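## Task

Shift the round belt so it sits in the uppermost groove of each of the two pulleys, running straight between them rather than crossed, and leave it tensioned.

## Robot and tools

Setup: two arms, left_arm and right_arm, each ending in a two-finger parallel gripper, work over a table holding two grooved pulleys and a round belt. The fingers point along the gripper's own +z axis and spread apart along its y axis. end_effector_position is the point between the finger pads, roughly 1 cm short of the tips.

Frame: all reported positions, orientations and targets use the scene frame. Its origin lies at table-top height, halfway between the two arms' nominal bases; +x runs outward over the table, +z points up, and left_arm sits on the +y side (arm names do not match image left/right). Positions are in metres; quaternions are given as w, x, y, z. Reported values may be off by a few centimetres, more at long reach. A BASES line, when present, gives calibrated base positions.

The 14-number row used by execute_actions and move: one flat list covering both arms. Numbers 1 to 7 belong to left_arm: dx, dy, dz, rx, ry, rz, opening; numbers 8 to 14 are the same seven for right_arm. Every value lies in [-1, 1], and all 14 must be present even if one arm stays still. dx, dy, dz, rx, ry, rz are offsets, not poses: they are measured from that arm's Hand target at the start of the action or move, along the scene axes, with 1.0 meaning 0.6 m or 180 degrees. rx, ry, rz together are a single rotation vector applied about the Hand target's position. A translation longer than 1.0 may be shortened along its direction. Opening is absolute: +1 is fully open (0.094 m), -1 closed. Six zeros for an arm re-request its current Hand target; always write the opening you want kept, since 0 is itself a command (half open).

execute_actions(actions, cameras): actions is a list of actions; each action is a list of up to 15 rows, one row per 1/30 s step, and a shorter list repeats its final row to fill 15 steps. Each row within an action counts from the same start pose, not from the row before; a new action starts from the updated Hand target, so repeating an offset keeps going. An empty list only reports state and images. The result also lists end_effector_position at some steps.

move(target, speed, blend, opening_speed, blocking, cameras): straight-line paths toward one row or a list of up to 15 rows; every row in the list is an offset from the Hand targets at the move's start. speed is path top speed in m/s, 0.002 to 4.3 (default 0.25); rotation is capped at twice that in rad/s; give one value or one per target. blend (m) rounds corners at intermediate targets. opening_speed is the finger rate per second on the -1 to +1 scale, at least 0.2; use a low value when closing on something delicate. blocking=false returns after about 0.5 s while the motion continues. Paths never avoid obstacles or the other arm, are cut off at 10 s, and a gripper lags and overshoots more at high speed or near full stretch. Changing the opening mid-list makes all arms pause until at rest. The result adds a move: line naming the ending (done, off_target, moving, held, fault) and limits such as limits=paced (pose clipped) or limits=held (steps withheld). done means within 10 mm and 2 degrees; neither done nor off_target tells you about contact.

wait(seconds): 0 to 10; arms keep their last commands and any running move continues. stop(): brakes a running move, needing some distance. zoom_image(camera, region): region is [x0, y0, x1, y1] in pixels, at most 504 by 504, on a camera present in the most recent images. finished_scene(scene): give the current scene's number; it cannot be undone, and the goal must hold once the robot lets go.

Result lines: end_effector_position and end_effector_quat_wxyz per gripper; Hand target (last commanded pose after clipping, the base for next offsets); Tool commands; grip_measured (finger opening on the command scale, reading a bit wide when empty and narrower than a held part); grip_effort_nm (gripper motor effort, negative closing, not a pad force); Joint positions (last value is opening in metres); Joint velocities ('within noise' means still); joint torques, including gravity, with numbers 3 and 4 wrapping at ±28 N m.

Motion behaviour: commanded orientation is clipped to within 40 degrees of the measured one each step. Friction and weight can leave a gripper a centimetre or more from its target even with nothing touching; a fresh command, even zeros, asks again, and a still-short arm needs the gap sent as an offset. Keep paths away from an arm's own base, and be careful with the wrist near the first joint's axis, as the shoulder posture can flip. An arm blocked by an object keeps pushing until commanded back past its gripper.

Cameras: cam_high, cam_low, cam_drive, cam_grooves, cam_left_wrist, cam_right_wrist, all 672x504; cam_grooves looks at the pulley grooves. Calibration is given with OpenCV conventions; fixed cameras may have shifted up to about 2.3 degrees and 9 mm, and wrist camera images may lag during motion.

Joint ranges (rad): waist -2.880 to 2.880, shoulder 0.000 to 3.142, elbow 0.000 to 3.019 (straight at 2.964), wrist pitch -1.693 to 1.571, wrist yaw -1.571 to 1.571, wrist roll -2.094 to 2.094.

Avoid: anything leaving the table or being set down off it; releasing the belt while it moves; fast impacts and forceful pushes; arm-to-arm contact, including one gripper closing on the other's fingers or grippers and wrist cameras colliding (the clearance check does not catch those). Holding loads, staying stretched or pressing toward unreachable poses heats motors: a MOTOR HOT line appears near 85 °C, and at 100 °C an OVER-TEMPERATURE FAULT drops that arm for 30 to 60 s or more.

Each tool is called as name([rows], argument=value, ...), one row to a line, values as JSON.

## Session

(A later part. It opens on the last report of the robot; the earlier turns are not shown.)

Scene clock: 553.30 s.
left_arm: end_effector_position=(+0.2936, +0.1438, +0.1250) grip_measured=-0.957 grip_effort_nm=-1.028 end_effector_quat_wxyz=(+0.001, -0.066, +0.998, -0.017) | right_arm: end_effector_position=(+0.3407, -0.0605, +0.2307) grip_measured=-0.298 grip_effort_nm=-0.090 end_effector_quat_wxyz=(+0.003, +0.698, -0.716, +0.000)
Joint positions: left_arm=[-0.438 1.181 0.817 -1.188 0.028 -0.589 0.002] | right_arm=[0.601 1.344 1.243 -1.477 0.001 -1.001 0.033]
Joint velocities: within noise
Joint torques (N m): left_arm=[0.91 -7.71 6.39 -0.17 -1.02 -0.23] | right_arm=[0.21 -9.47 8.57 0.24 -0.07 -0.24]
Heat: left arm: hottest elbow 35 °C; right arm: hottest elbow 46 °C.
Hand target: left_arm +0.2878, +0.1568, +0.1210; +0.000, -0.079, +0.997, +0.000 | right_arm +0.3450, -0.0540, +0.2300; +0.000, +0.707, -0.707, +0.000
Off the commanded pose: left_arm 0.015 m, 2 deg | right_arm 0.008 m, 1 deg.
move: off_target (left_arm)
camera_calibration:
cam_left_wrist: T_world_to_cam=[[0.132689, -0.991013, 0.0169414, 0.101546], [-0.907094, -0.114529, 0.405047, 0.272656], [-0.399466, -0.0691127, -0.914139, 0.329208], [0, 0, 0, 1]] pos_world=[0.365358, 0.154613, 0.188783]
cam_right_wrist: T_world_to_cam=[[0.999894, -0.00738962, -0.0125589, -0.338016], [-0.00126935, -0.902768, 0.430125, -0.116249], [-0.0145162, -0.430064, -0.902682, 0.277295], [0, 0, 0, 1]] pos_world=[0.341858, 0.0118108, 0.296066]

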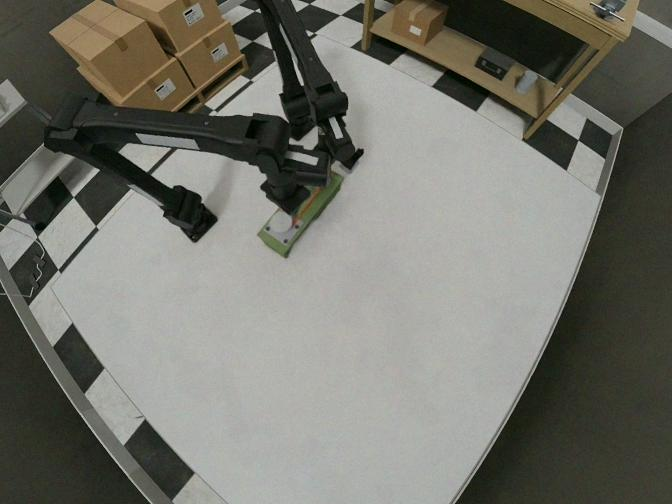

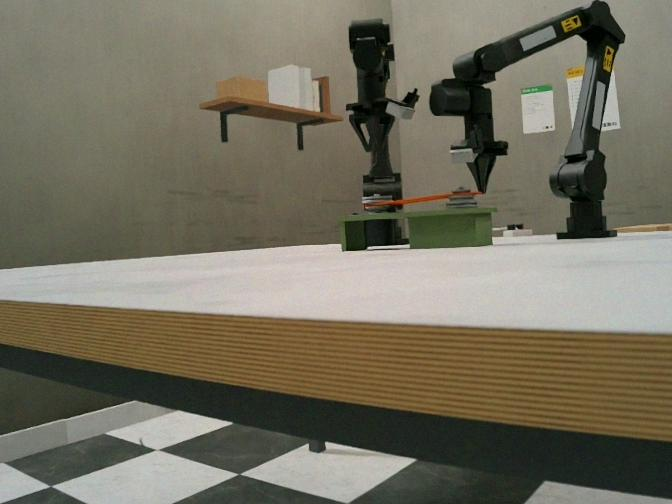

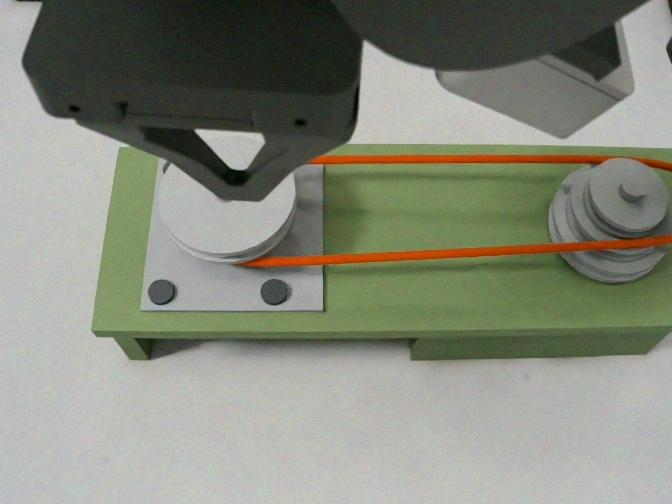

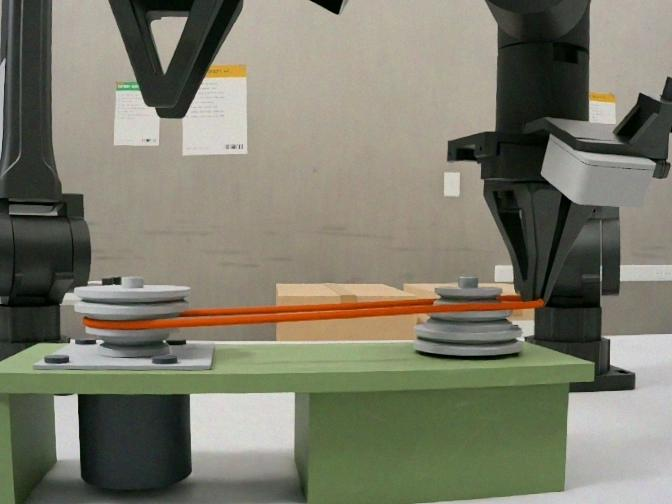

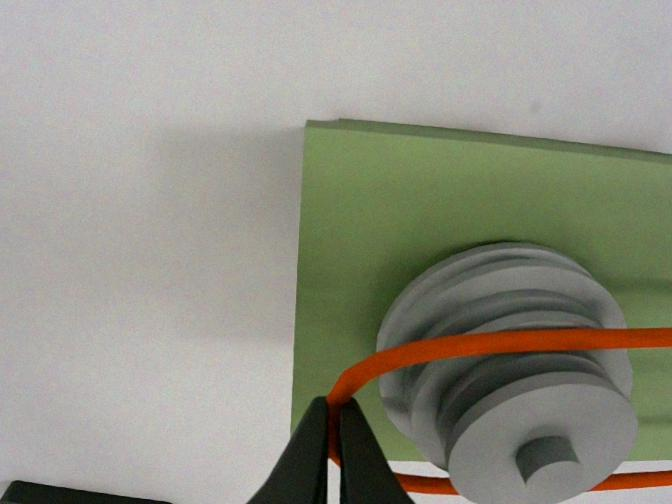

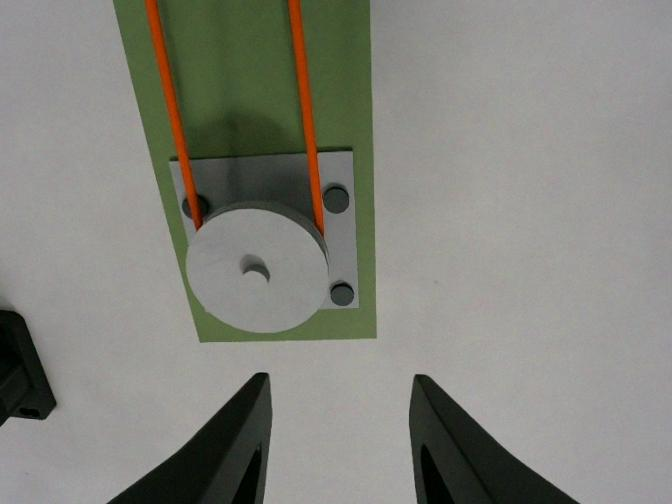

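move(target=[0,0,0,0,0,0,-1, -0.0233,0.0467,-0.1417,0,0,0,-0.3], speed=0.15, cameras=["cam_drive","cam_grooves","cam_right_wrist"])

zoom_image(camera="cam_grooves", region=[60, 200, 270, 390])

Scene clock: 573.40 s.
left_arm: end_effector_position=(+0.2936, +0.1438, +0.1250) grip_measured=-0.957 grip_effort_nm=-1.023 end_effector_quat_wxyz=(+0.001, -0.066, +0.998, -0.017) | right_arm: end_effector_position=(+0.3333, -0.0296, +0.1520) grip_measured=-0.298 grip_effort_nm=-0.100 end_effector_quat_wxyz=(-0.005, +0.708, -0.706, +0.001)
Joint positions: left_arm=[-0.438 1.181 0.817 -1.188 0.028 -0.589 0.002] | right_arm=[0.678 1.405 1.092 -1.249 0.001 -0.952 0.033]
Joint velocities: within noise
Joint torques (N m): left_arm=[1.79 -7.65 6.22 -0.12 -1.05 -0.23] | right_arm=[-0.09 -10.29 6.98 0.51 -0.04 0.11]
Heat: left arm: hottest elbow 35 °C; right arm: hottest elbow 47 °C.
Hand target: left_arm +0.2878, +0.1568, +0.1210; +0.000, -0.079, +0.997, +0.000 | right_arm +0.3310, -0.0259, +0.1451; +0.000, +0.707, -0.707, +0.000
Off the commanded pose: left_arm 0.015 m, 2 deg | right_arm 0.008 m, 1 deg.
move: off_target (left_arm)
camera_calibration:
cam_right_wrist: T_world_to_cam=[[0.999782, 0.0208863, 0.000809501, -0.332659], [0.0185921, -0.906323, 0.422175, -0.0600285], [0.00955136, -0.422068, -0.906514, 0.212221], [0, 0, 0, 1]] pos_world=[0.331676, 0.0421148, 0.217994]
Images, in order (width x height): cam_drive 672x504, cam_grooves 672x504, cam_right_wrist 672x504.

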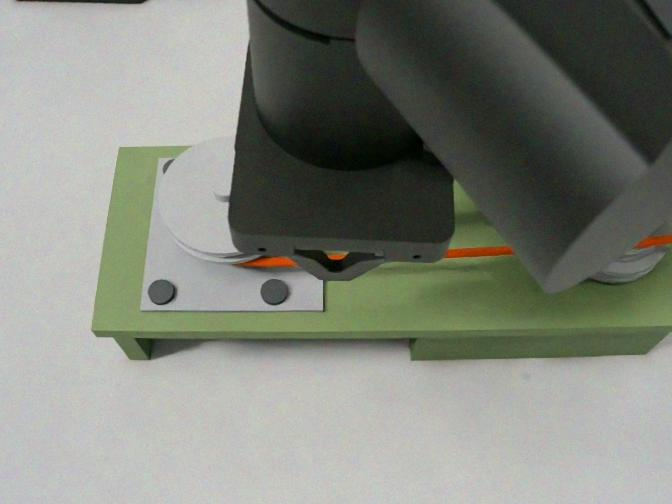

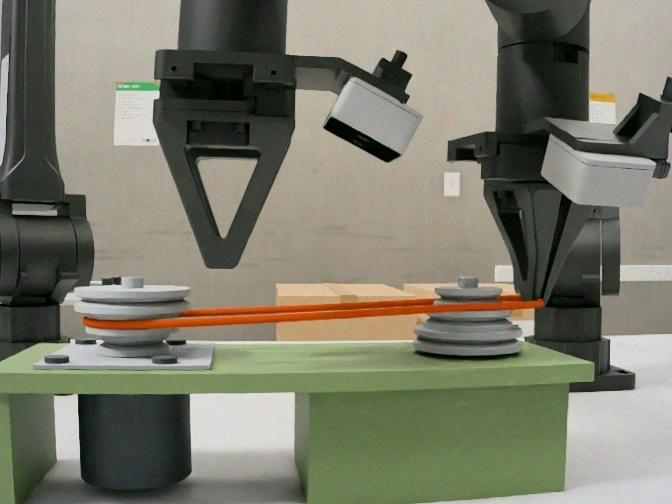

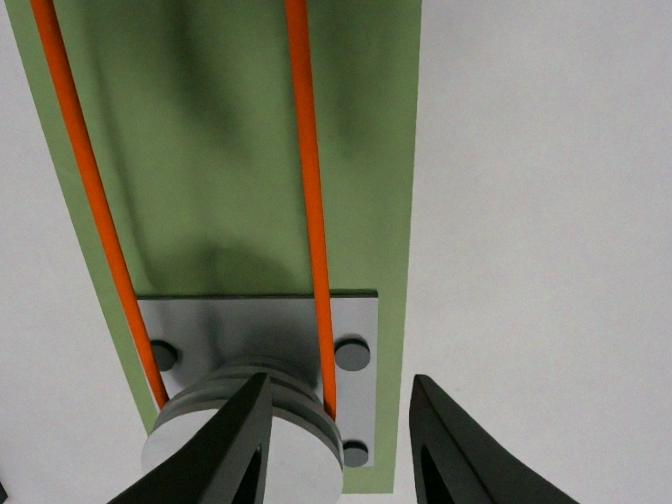

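Scaled by 2.400 from the camera's 672x504 image, which has a finer 960x720 frame.

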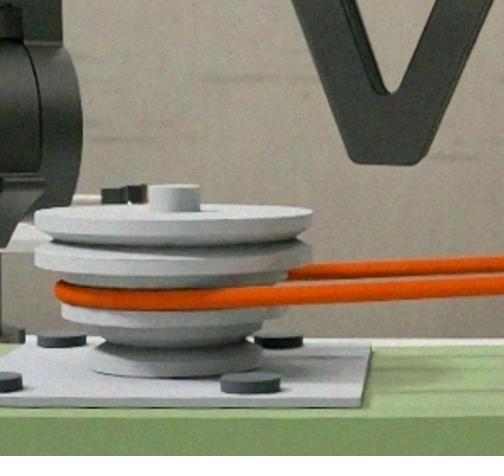

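move(target=[0,0,0,0,0,0,-1, -0.0033,0.0082,-0.0552,0,0,0,-0.5], speed=0.1, cameras=["cam_grooves","cam_right_wrist"])

zoom_image(camera="cam_grooves", region=[60, 200, 270, 390])

Scene clock: 588.07 s.
left_arm: end_effector_position=(+0.2936, +0.1438, +0.1250) grip_measured=-0.957 grip_effort_nm=-1.023 end_effector_quat_wxyz=(+0.001, -0.066, +0.998, -0.017) | right_arm: end_effector_position=(+0.3325, -0.0248, +0.1195) grip_measured=-0.498 grip_effort_nm=-0.100 end_effector_quat_wxyz=(-0.006, +0.708, -0.707, +0.001)
Joint positions: left_arm=[-0.438 1.181 0.817 -1.188 0.028 -0.589 0.002] | right_arm=[0.689 1.44 1.038 -1.157 0.001 -0.939 0.024]
Joint velocities: within noise
Joint torques (N m): left_arm=[1.9 -8 6.39 -0.06 -1.05 -0.25] | right_arm=[-0.21 -10.58 6.64 0.24 -0.05 0.08]
Heat: left arm: hottest elbow 35 °C; right arm: hottest elbow 46 °C.
Hand target: left_arm +0.2878, +0.1568, +0.1210; +0.000, -0.079, +0.997, +0.000 | right_arm +0.3290, -0.0211, +0.1118; +0.000, +0.707, -0.708, +0.000
Off the commanded pose: left_arm 0.015 m, 2 deg | right_arm 0.009 m, 1 deg.
move: off_target (left_arm)
camera_calibration:
cam_right_wrist: T_world_to_cam=[[0.999824, 0.0186143, 0.00235027, -0.332125], [0.0158942, -0.906885, 0.421078, -0.0409593], [0.00996949, -0.420967, -0.907021, 0.184747], [0, 0, 0, 1]] pos_world=[0.330875, 0.0468091, 0.185597]
Images, in order (width x height): cam_grooves 672x504, cam_right_wrist 672x504.

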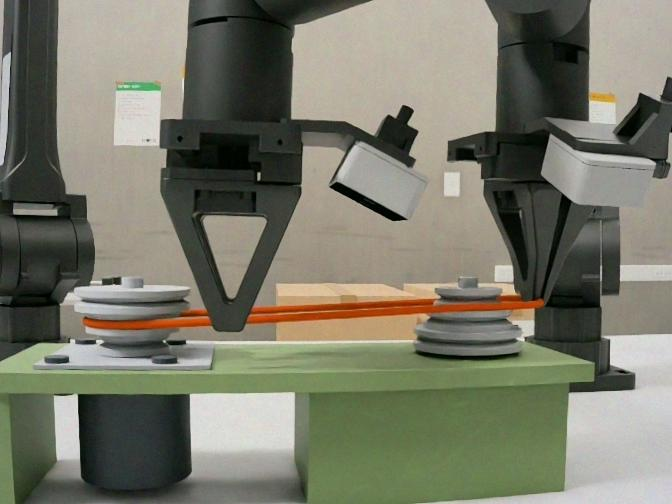

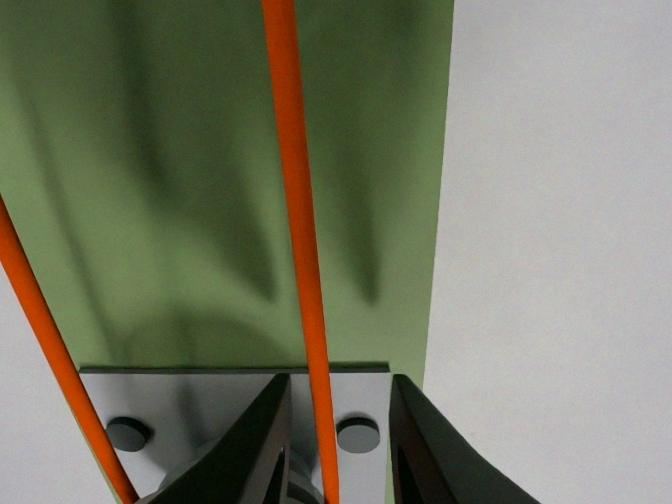

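Scaled by 2.400 from the camera's 672x504 image, which has a finer 960x720 frame.

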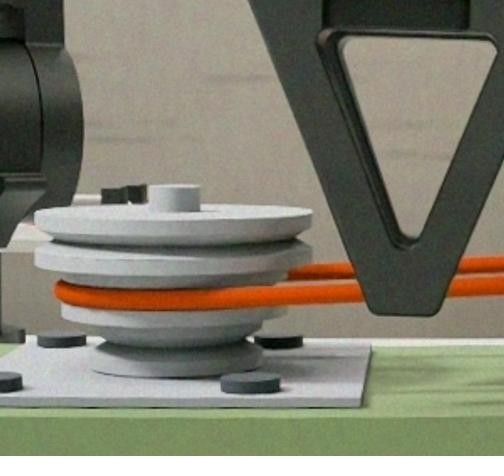

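move(target=[0,0,0,0,0,0,-1, -0.003,0.0,0.0,0,0,0,-1], speed=0.08, opening_speed=0.6, cameras=["cam_right_wrist","cam_grooves"])

Scene clock: 596.87 s.
left_arm: end_effector_position=(+0.2936, +0.1438, +0.1250) grip_measured=-0.957 grip_effort_nm=-1.028 end_effector_quat_wxyz=(+0.001, -0.066, +0.998, -0.017) | right_arm: end_effector_position=(+0.3319, -0.0238, +0.1195) grip_measured=-0.948 grip_effort_nm=-0.930 end_effector_quat_wxyz=(-0.006, +0.708, -0.707, +0.001)
Joint positions: left_arm=[-0.438 1.181 0.817 -1.188 0.028 -0.589 0.002] | right_arm=[0.692 1.44 1.038 -1.157 0.001 -0.936 0.002]
Joint velocities: within noise
Joint torques (N m): left_arm=[0.91 -7.82 6.26 -0.25 -1.03 -0.23] | right_arm=[-0.09 -9.58 6.38 0.43 -0.07 0.15]
Heat: left arm: hottest elbow 35 °C; right arm: hottest elbow 44 °C.
Hand target: left_arm +0.2878, +0.1568, +0.1210; +0.000, -0.079, +0.997, +0.000 | right_arm +0.3272, -0.0210, +0.1118; +0.000, +0.707, -0.707, +0.000
Off the commanded pose: left_arm 0.015 m, 2 deg | right_arm 0.009 m, 1 deg.
move: off_target (left_arm)
camera_calibration:
cam_right_wrist: T_world_to_cam=[[0.999817, 0.0189651, 0.00263067, -0.331508], [0.0160966, -0.906973, 0.420882, -0.0400681], [0.010368, -0.420762, -0.907112, 0.185051], [0, 0, 0, 1]] pos_world=[0.330174, 0.0478088, 0.185598]
Images, in order (width x height): cam_grooves 672x504, cam_right_wrist 672x504.

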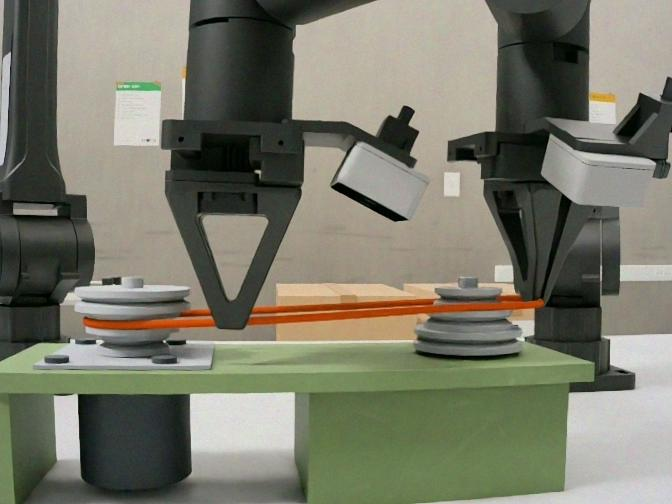

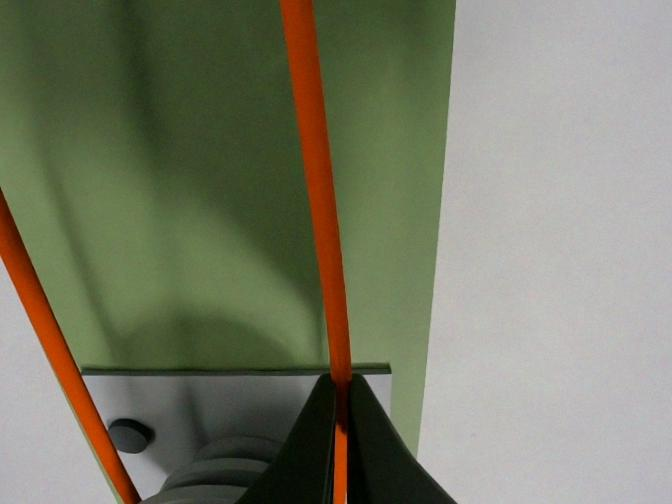

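move([
  [0,0,0.02,0,0,0,-1, 0,0,0,0,0,0,-1],
  [0,0,0.02,0,0,0,-0.84, 0,0,0,0,0,0,-1],
], speed=0.08, opening_speed=0.4, cameras=["cam_drive","cam_left_wrist","cam_right_wrist","cam_grooves"])

zoom_image(camera="cam_grooves", region=[350, 200, 560, 390])

Scene clock: 622.57 s.
left_arm: end_effector_position=(+0.2907, +0.1461, +0.1283) grip_measured=-0.842 grip_effort_nm=0.051 end_effector_quat_wxyz=(+0.001, -0.066, +0.998, -0.014) | right_arm: end_effector_position=(+0.3317, -0.0236, +0.1195) grip_measured=-0.953 grip_effort_nm=-1.018 end_effector_quat_wxyz=(-0.006, +0.708, -0.706, +0.001)
Joint positions: left_arm=[-0.438 1.169 0.817 -1.203 0.024 -0.589 0.007] | right_arm=[0.693 1.44 1.038 -1.157 0.001 -0.936 0.002]
Joint velocities: within noise
Joint torques (N m): left_arm=[2.2 -7.36 8.06 -0.95 -0.88 -0.26] | right_arm=[-0.03 -10.58 6.32 0.28 -0.05 0.1]
Heat: left arm: hottest elbow 35 °C; right arm: hottest elbow 42 °C.
Hand target: left_arm +0.2879, +0.1568, +0.1330; +0.000, -0.079, +0.997, +0.000 | right_arm +0.3272, -0.0211, +0.1118; +0.000, +0.707, -0.708, +0.000
Off the commanded pose: left_arm 0.012 m, 2 deg | right_arm 0.009 m, 1 deg.
move: off_target (left_arm); target 2's new opening was sent with left_arm's hand 0.013 m and 3 deg from that target
camera_calibration:
cam_left_wrist: T_world_to_cam=[[0.133145, -0.991029, 0.0115772, 0.10461], [-0.906849, -0.117106, 0.404859, 0.269307], [-0.399871, -0.0644038, -0.914306, 0.330772], [0, 0, 0, 1]] pos_world=[0.362558, 0.156511, 0.192184]
cam_right_wrist: T_world_to_cam=[[0.999808, 0.0194121, 0.00264074, -0.331332], [0.0164977, -0.906963, 0.420886, -0.0400167], [0.0105653, -0.420762, -0.907109, 0.185072], [0, 0, 0, 1]] pos_world=[0.329973, 0.0480093, 0.185598]
Images, in order (width x height): cam_drive 672x504, cam_grooves 672x504, cam_left_wrist 672x504, cam_right_wrist 672x504.

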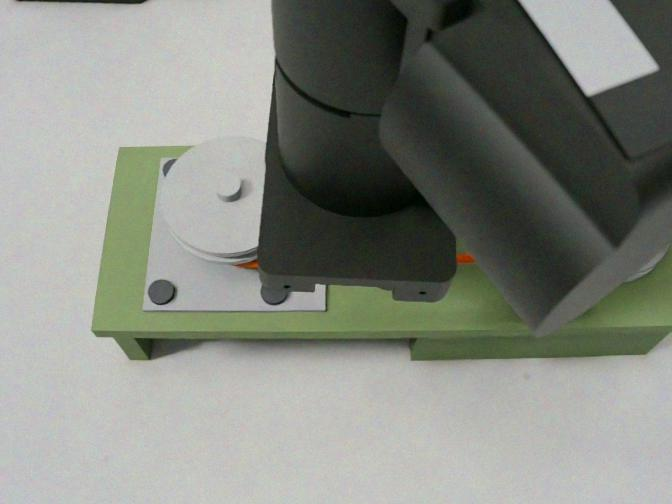

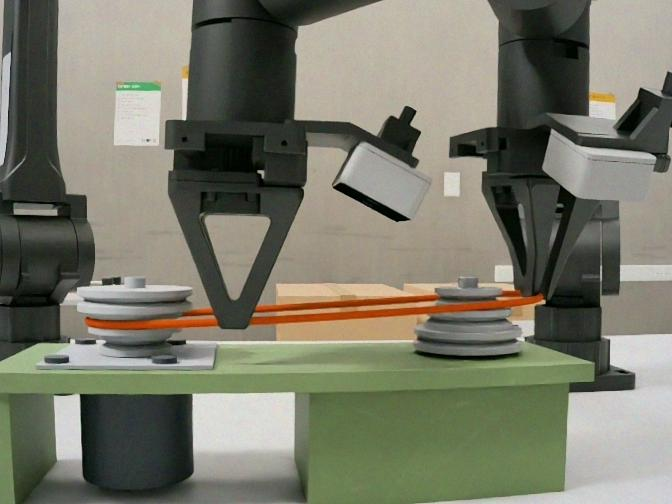

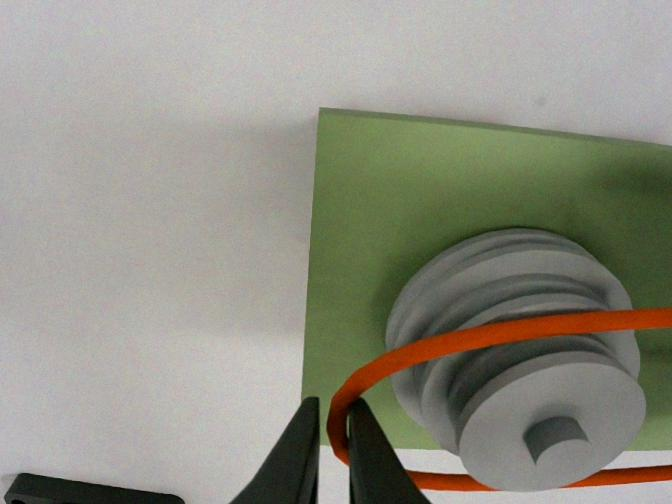

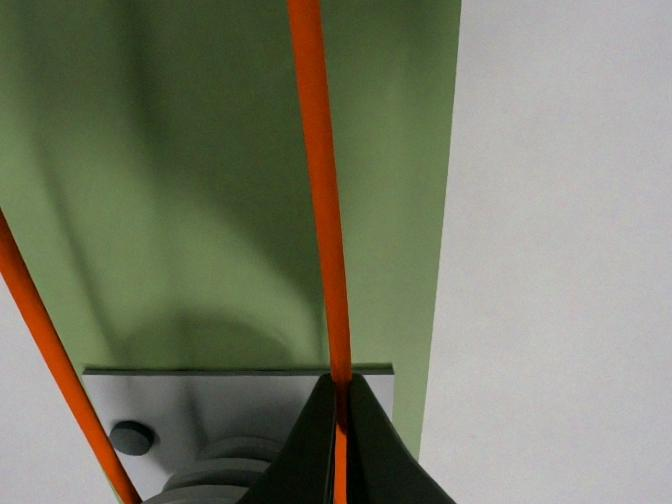

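Scaled by 2.400 from the camera's 672x504 image, which has a finer 960x720 frame.

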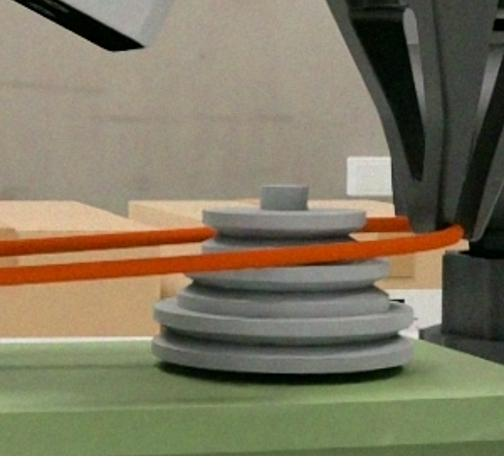

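move(target=[0,0,0,0,0,0,-0.84, 0.0163,-0.02,0.047,0,0,0,-1], speed=0.1, cameras=["cam_drive","cam_left_wrist","cam_right_wrist","cam_grooves"])

zoom_image(camera="cam_grooves", region=[60, 200, 270, 390])

Scene clock: 645.50 s.
left_arm: end_effector_position=(+0.2908, +0.1461, +0.1283) grip_measured=-0.841 grip_effort_nm=0.042 end_effector_quat_wxyz=(+0.001, -0.066, +0.998, -0.014) | right_arm: end_effector_position=(+0.3232, -0.0302, +0.1225) grip_measured=-0.953 grip_effort_nm=-1.023 end_effector_quat_wxyz=(+0.012, +0.710, -0.704, -0.005)
Joint positions: left_arm=[-0.438 1.169 0.817 -1.203 0.023 -0.589 0.007] | right_arm=[0.689 1.432 1.038 -1.201 -0.006 -0.946 0.002]
Joint velocities: within noise
Joint torques (N m): left_arm=[1.67 -8.06 8.18 -1.05 -0.84 -0.24] | right_arm=[-3.19 -11.63 9.88 -0.92 0.26 -0.2]
Heat: left arm: hottest elbow 37 °C; right arm: hottest elbow 41 °C.
Hand target: left_arm +0.2879, +0.1568, +0.1330; +0.000, -0.079, +0.997, +0.000 | right_arm +0.3370, -0.0331, +0.1401; +0.000, +0.707, -0.707, +0.000
Off the commanded pose: left_arm 0.012 m, 2 deg | right_arm 0.023 m, 2 deg.
move: off_target (left_arm, right_arm)
camera_calibration:
cam_left_wrist: T_world_to_cam=[[0.133562, -0.990976, 0.0113089, 0.1046], [-0.906875, -0.117609, 0.404654, 0.269446], [-0.399673, -0.0643022, -0.9144, 0.330708], [0, 0, 0, 1]] pos_world=[0.362558, 0.156611, 0.192184]
cam_right_wrist: T_world_to_cam=[[0.999186, 0.025598, -0.0311931, -0.318129], [0.0366108, -0.900152, 0.434035, -0.0550099], [-0.0169681, -0.434824, -0.900356, 0.192797], [0, 0, 0, 1]] pos_world=[0.323155, 0.0424588, 0.187538]
Images, in order (width x height): cam_drive 672x504, cam_grooves 672x504, cam_left_wrist 672x504, cam_right_wrist 672x504.

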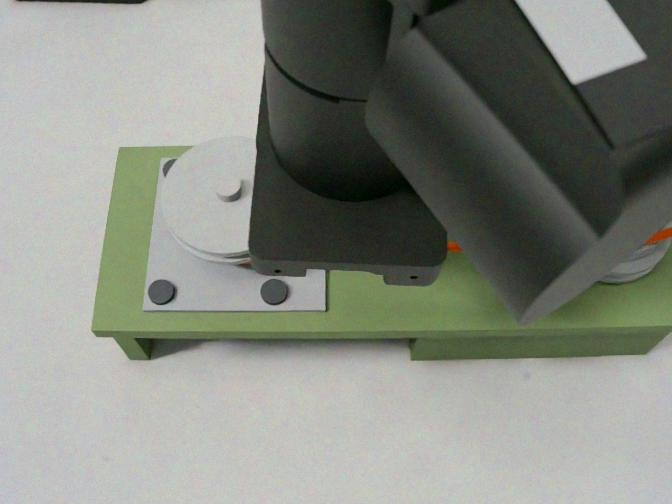

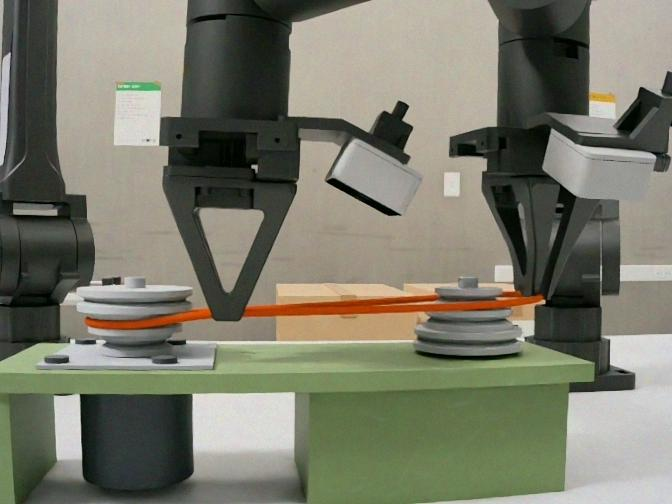

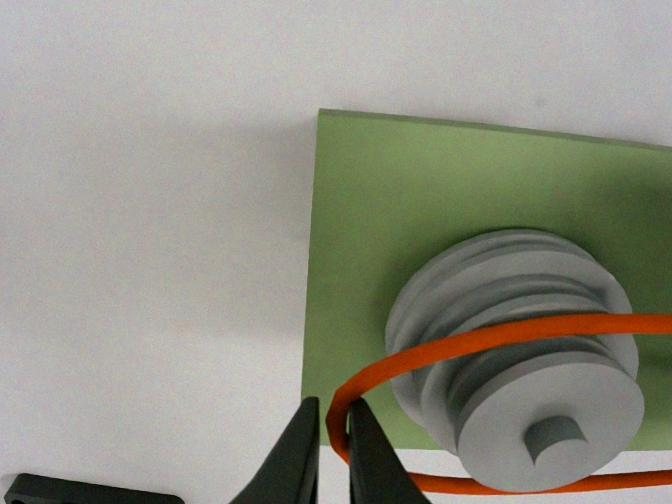

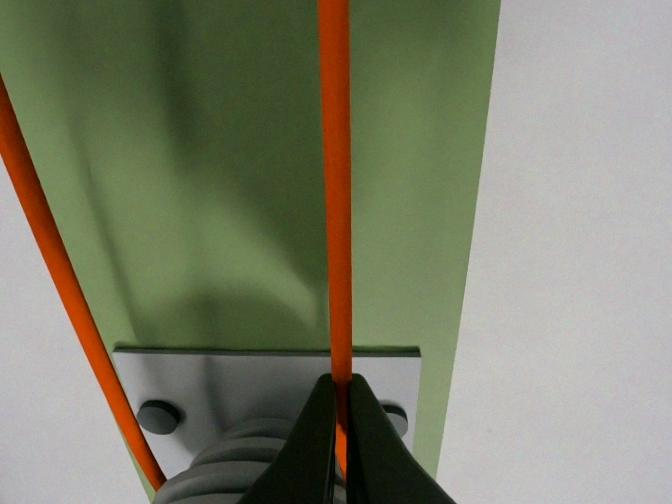

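Scaled by 2.400 from the camera's 672x504 image, which has a finer 960x720 frame.

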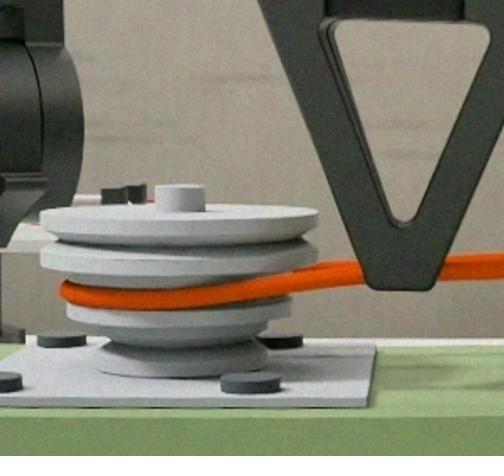

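move(target=[0,0,0,0,0,0,-0.84, 0.022,-0.01,0.018,0,0,0,-1], speed=0.1, cameras=["cam_drive","cam_right_wrist","cam_grooves"])

zoom_image(camera="cam_grooves", region=[60, 200, 270, 390])

Scene clock: 657.03 s.
left_arm: end_effector_position=(+0.2886, +0.1534, +0.1288) grip_measured=-0.841 grip_effort_nm=0.037 end_effector_quat_wxyz=(-0.002, -0.070, +0.998, -0.001) | right_arm: end_effector_position=(+0.3353, -0.0458, +0.1321) grip_measured=-0.953 grip_effort_nm=-1.018 end_effector_quat_wxyz=(+0.018, +0.704, -0.710, -0.004)
Joint positions: left_arm=[-0.432 1.167 0.817 -1.224 0.003 -0.59 0.007] | right_arm=[0.64 1.432 1.065 -1.239 0 -0.977 0.002]
Joint velocities: within noise
Joint torques (N m): left_arm=[0.79 -7.88 8.2 -0.29 -0.11 -0.23] | right_arm=[-2.08 -11.22 10.82 -0.54 0.02 -0.18]
Heat: left arm: hottest elbow 37 °C; right arm: hottest elbow 42 °C.
Hand target: left_arm +0.2879, +0.1569, +0.1330; +0.000, -0.079, +0.997, +0.000 | right_arm +0.3503, -0.0391, +0.1509; +0.000, +0.707, -0.708, +0.000
Off the commanded pose: left_arm 0.005 m, 1 deg | right_arm 0.025 m, 2 deg.
move: off_target (right_arm)
camera_calibration:
cam_right_wrist: T_world_to_cam=[[0.999257, 0.0079034, -0.03771, -0.329565], [0.0238216, -0.895981, 0.443452, -0.0704717], [-0.0302826, -0.444021, -0.895504, 0.198202], [0, 0, 0, 1]] pos_world=[0.337002, 0.0274692, 0.196314]
Images, in order (width x height): cam_drive 672x504, cam_grooves 672x504, cam_right_wrist 672x504.

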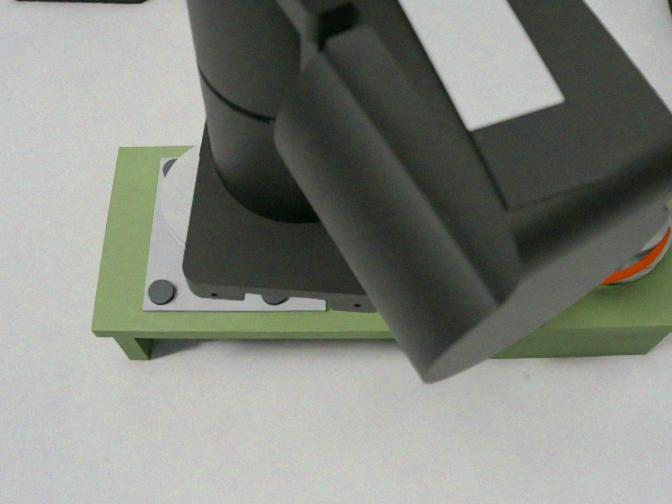

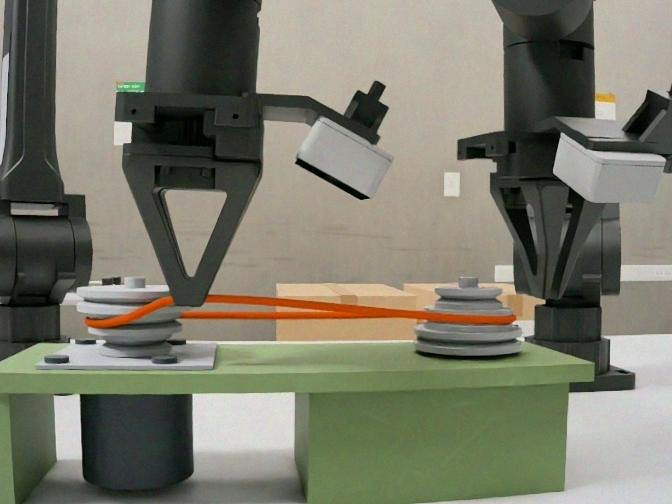

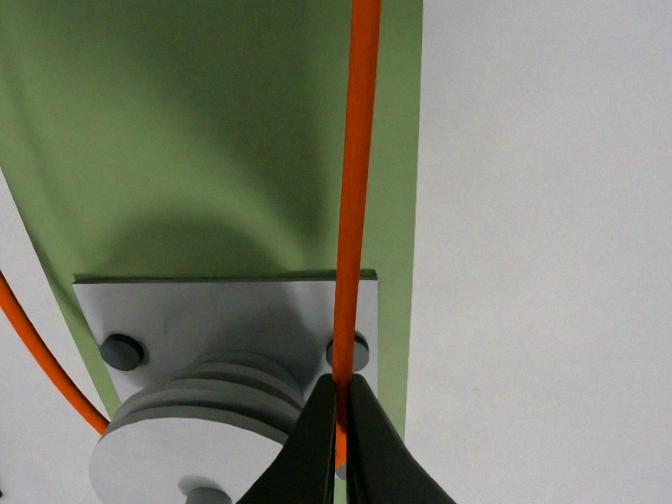

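Scaled by 2.400 from the camera's 672x504 image, which has a finer 960x720 frame.

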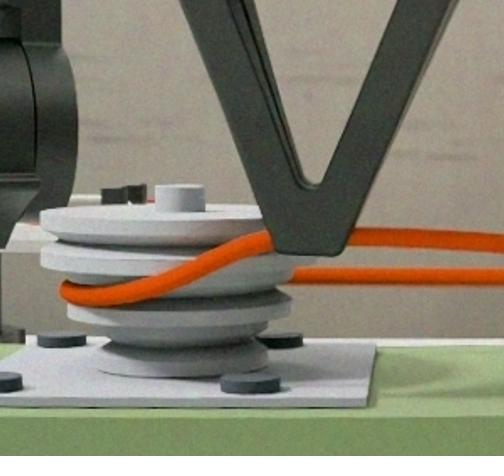

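zoom_image(camera="cam_grooves", region=[350, 200, 560, 390])

zoom_image(camera="cam_drive", region=[560, 180, 672, 310])

execute_actions(actions=[], cameras=["cam_left_wrist","cam_low"])

Scaled by 2.400 from the camera's 672x504 image, which has a finer 960x720 frame.

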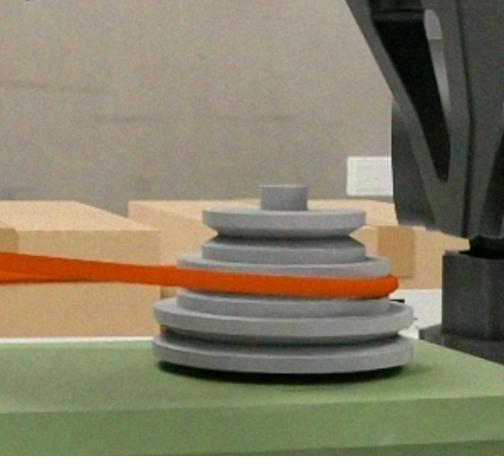

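Scaled by 3.877 from the camera's 672x504 image, which has a finer 960x720 frame.

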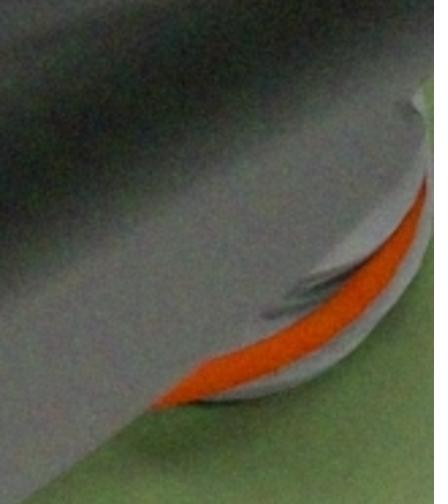

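Scene clock: 669.03 s.
left_arm: end_effector_position=(+0.2886, +0.1534, +0.1288) grip_measured=-0.841 grip_effort_nm=0.042 end_effector_quat_wxyz=(-0.002, -0.070, +0.998, -0.001) | right_arm: end_effector_position=(+0.3352, -0.0459, +0.1321) grip_measured=-0.953 grip_effort_nm=-1.023 end_effector_quat_wxyz=(+0.018, +0.704, -0.710, -0.004)
Joint positions: left_arm=[-0.432 1.167 0.817 -1.224 0.003 -0.59 0.007] | right_arm=[0.64 1.432 1.065 -1.24 0 -0.978 0.002]
Joint velocities: within noise
Joint torques (N m): left_arm=[1.03 -7.82 8.23 -0.29 -0.07 -0.17] | right_arm=[-1.85 -10.4 10.99 -0.49 -0.02 -0.15]
Heat: left arm: hottest elbow 38 °C; right arm: hottest elbow 44 °C.
Hand target: left_arm +0.2879, +0.1568, +0.1330; +0.000, -0.079, +0.997, +0.000 | right_arm +0.3502, -0.0391, +0.1509; +0.000, +0.707, -0.708, +0.000
Tool commands: left_gripper/opening=-0.84 right_gripper/opening=-1.0
Off the commanded pose: left_arm 0.005 m, 1 deg | right_arm 0.025 m, 2 deg.
camera_calibration:
cam_left_wrist: T_world_to_cam=[[0.140868, -0.989892, -0.0164159, 0.113394], [-0.902617, -0.135225, 0.408653, 0.269048], [-0.406742, -0.0427486, -0.912542, 0.329166], [0, 0, 0, 1]] pos_world=[0.360759, 0.162701, 0.192292]
Images, in order (width x height): cam_low 672x504, cam_left_wrist 672x504.

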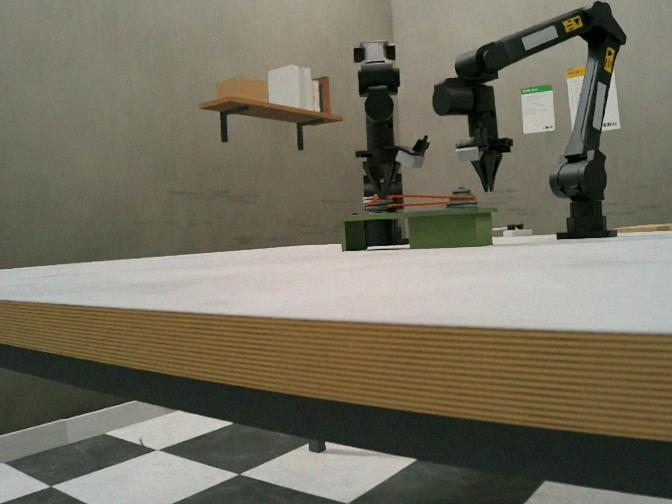

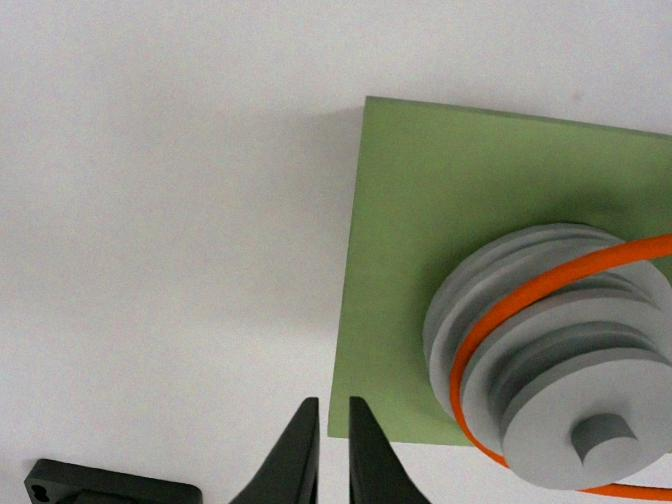

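move([
  [0,0,0,0,0,0,-0.84, 0.0283,-0.02,-0.005,0,0,0,-1],
  [0,0,0,0,0,0,-0.84, 0.0283,-0.0617,-0.0067,0,0,-0.05,-1],
], speed=0.08, blend=0.01, cameras=["cam_drive","cam_right_wrist","cam_grooves"])

zoom_image(camera="cam_grooves", region=[60, 200, 270, 390])

Scene clock: 686.53 s.
left_arm: end_effector_position=(+0.2886, +0.1534, +0.1288) grip_measured=-0.841 grip_effort_nm=0.037 end_effector_quat_wxyz=(-0.002, -0.070, +0.998, -0.001) | right_arm: end_effector_position=(+0.3556, -0.0746, +0.1331) grip_measured=-0.953 grip_effort_nm=-1.018 end_effector_quat_wxyz=(+0.016, +0.660, -0.751, -0.005)
Joint positions: left_arm=[-0.432 1.167 0.817 -1.224 0.003 -0.59 0.007] | right_arm=[0.548 1.436 1.072 -1.24 -0.002 -0.949 0.002]
Joint velocities: within noise
Joint torques (N m): left_arm=[1.49 -7.77 8.08 -0.18 -0.1 -0.2] | right_arm=[-2.84 -12.1 9.32 -0.36 0.06 0.06]
Heat: left arm: hottest elbow 38 °C; right arm: hottest elbow 47 °C.
Hand target: left_arm +0.2879, +0.1568, +0.1330; +0.000, -0.079, +0.997, +0.000 | right_arm +0.3673, -0.0759, +0.1468; +0.000, -0.649, +0.761, +0.000
Off the commanded pose: left_arm 0.006 m, 1 deg | right_arm 0.018 m, 3 deg.
move: off_target (right_arm)
camera_calibration:
cam_right_wrist: T_world_to_cam=[[0.993102, -0.111576, -0.0360316, -0.356491], [-0.0843398, -0.893268, 0.441541, -0.058301], [-0.0814514, -0.435457, -0.896517, 0.205932], [0, 0, 0, 1]] pos_world=[0.365888, -0.0021798, 0.197519]
Images, in order (width x height): cam_drive 672x504, cam_grooves 672x504, cam_right_wrist 672x504.

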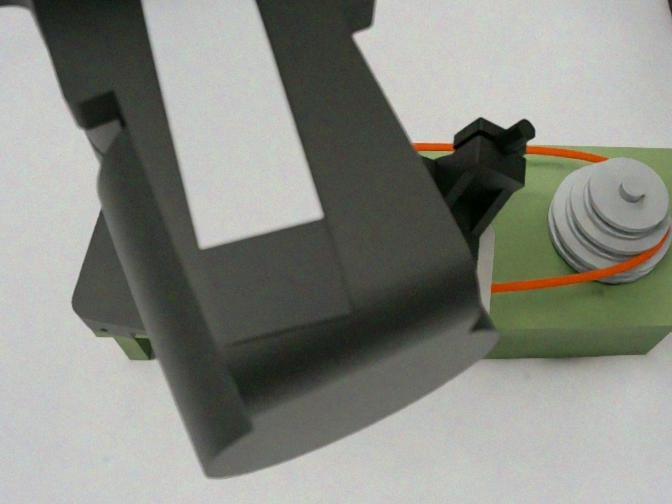

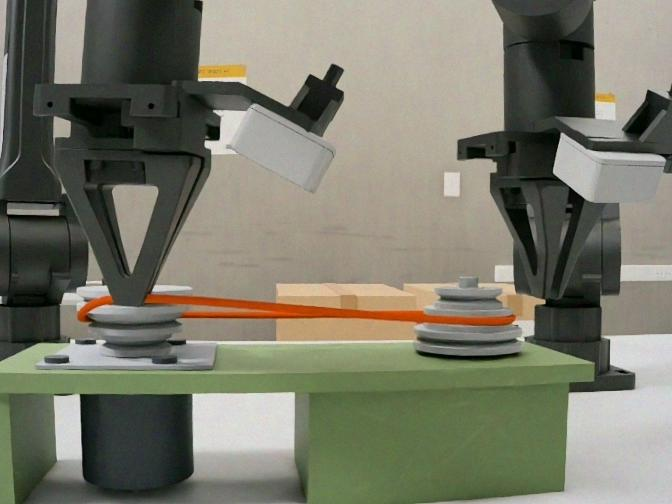

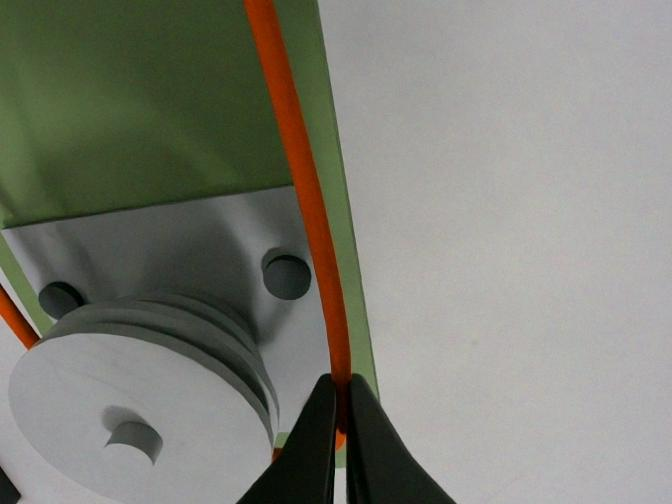

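Scaled by 2.400 from the camera's 672x504 image, which has a finer 960x720 frame.

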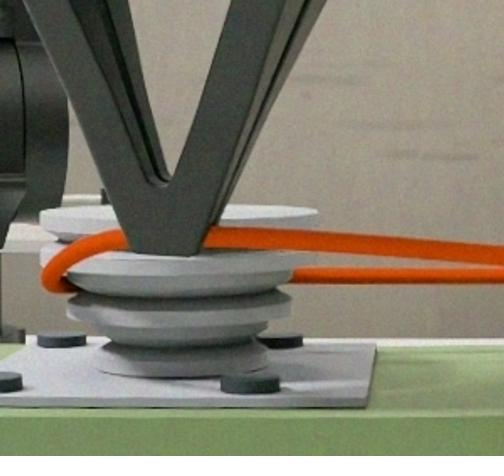

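move(target=[0,0,0,0,0,0,-0.84, -0.04,-0.0717,-0.0083,0,0,-0.2,-1], speed=0.08, cameras=["cam_drive","cam_right_wrist","cam_grooves"])

zoom_image(camera="cam_grooves", region=[30, 200, 240, 390])

Scene clock: 713.00 s.
left_arm: end_effector_position=(+0.2886, +0.1534, +0.1288) grip_measured=-0.841 grip_effort_nm=0.042 end_effector_quat_wxyz=(-0.002, -0.070, +0.998, -0.001) | right_arm: end_effector_position=(+0.3372, -0.1086, +0.1366) grip_measured=-0.953 grip_effort_nm=-1.023 end_effector_quat_wxyz=(-0.012, -0.402, +0.916, +0.006)
Joint positions: left_arm=[-0.432 1.167 0.817 -1.224 0.003 -0.59 0.007] | right_arm=[0.483 1.344 0.99 -1.24 -0.012 -0.399 0.002]
Joint velocities: within noise
Joint torques (N m): left_arm=[1.73 -7.24 8.29 -0.09 -0.12 -0.22] | right_arm=[-3.43 -11.4 7.2 0.43 0.42 0.08]
Heat: left arm: hottest elbow 39 °C; right arm: hottest elbow 47 °C.
Hand target: left_arm +0.2879, +0.1568, +0.1330; +0.000, -0.079, +0.997, +0.000 | right_arm +0.3433, -0.1190, +0.1419; +0.000, -0.382, +0.924, +0.000
Off the commanded pose: left_arm 0.006 m, 1 deg | right_arm 0.013 m, 3 deg.
move: off_target (right_arm)
camera_calibration:
cam_right_wrist: T_world_to_cam=[[0.747235, -0.663994, -0.0274177, -0.32025], [-0.58709, -0.678897, 0.440937, 0.101126], [-0.311393, -0.313387, -0.897119, 0.283686], [0, 0, 0, 1]] pos_world=[0.38701, -0.0550868, 0.20113]
Images, in order (width x height): cam_drive 672x504, cam_grooves 672x504, cam_right_wrist 672x504.

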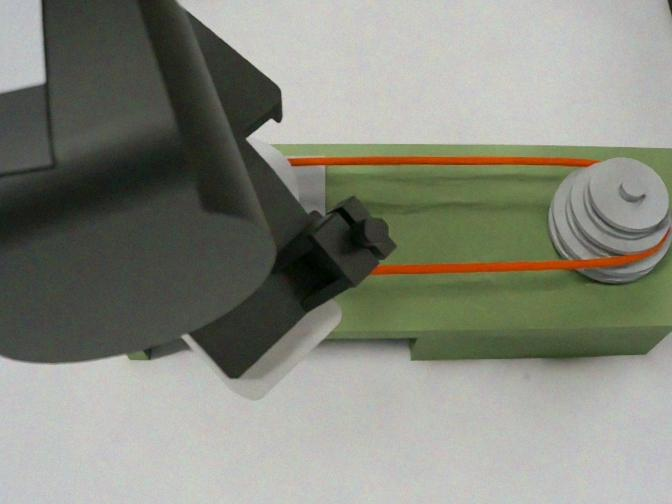

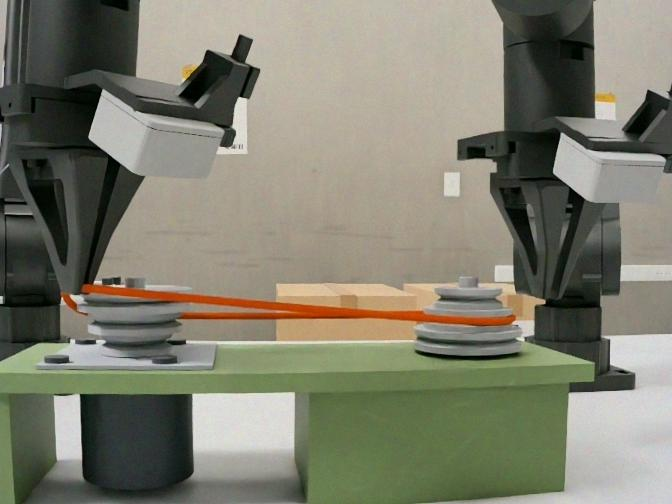

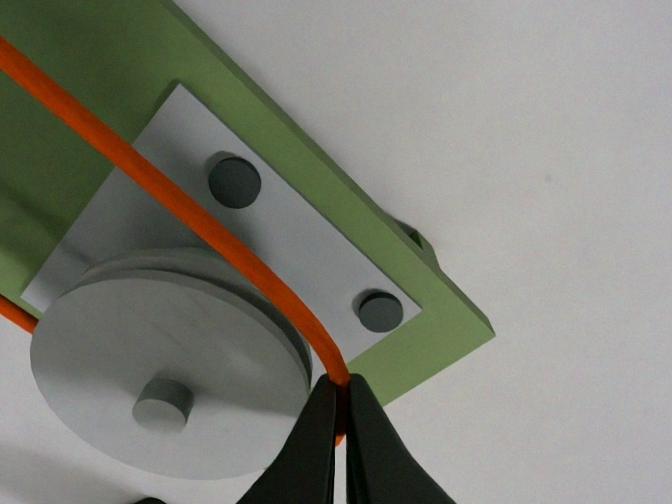

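Scaled by 2.400 from the camera's 672x504 image, which has a finer 960x720 frame.

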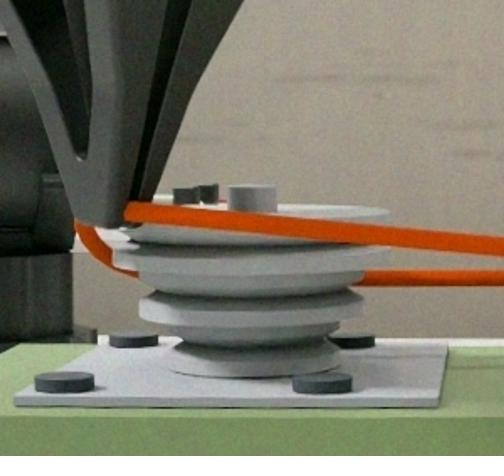

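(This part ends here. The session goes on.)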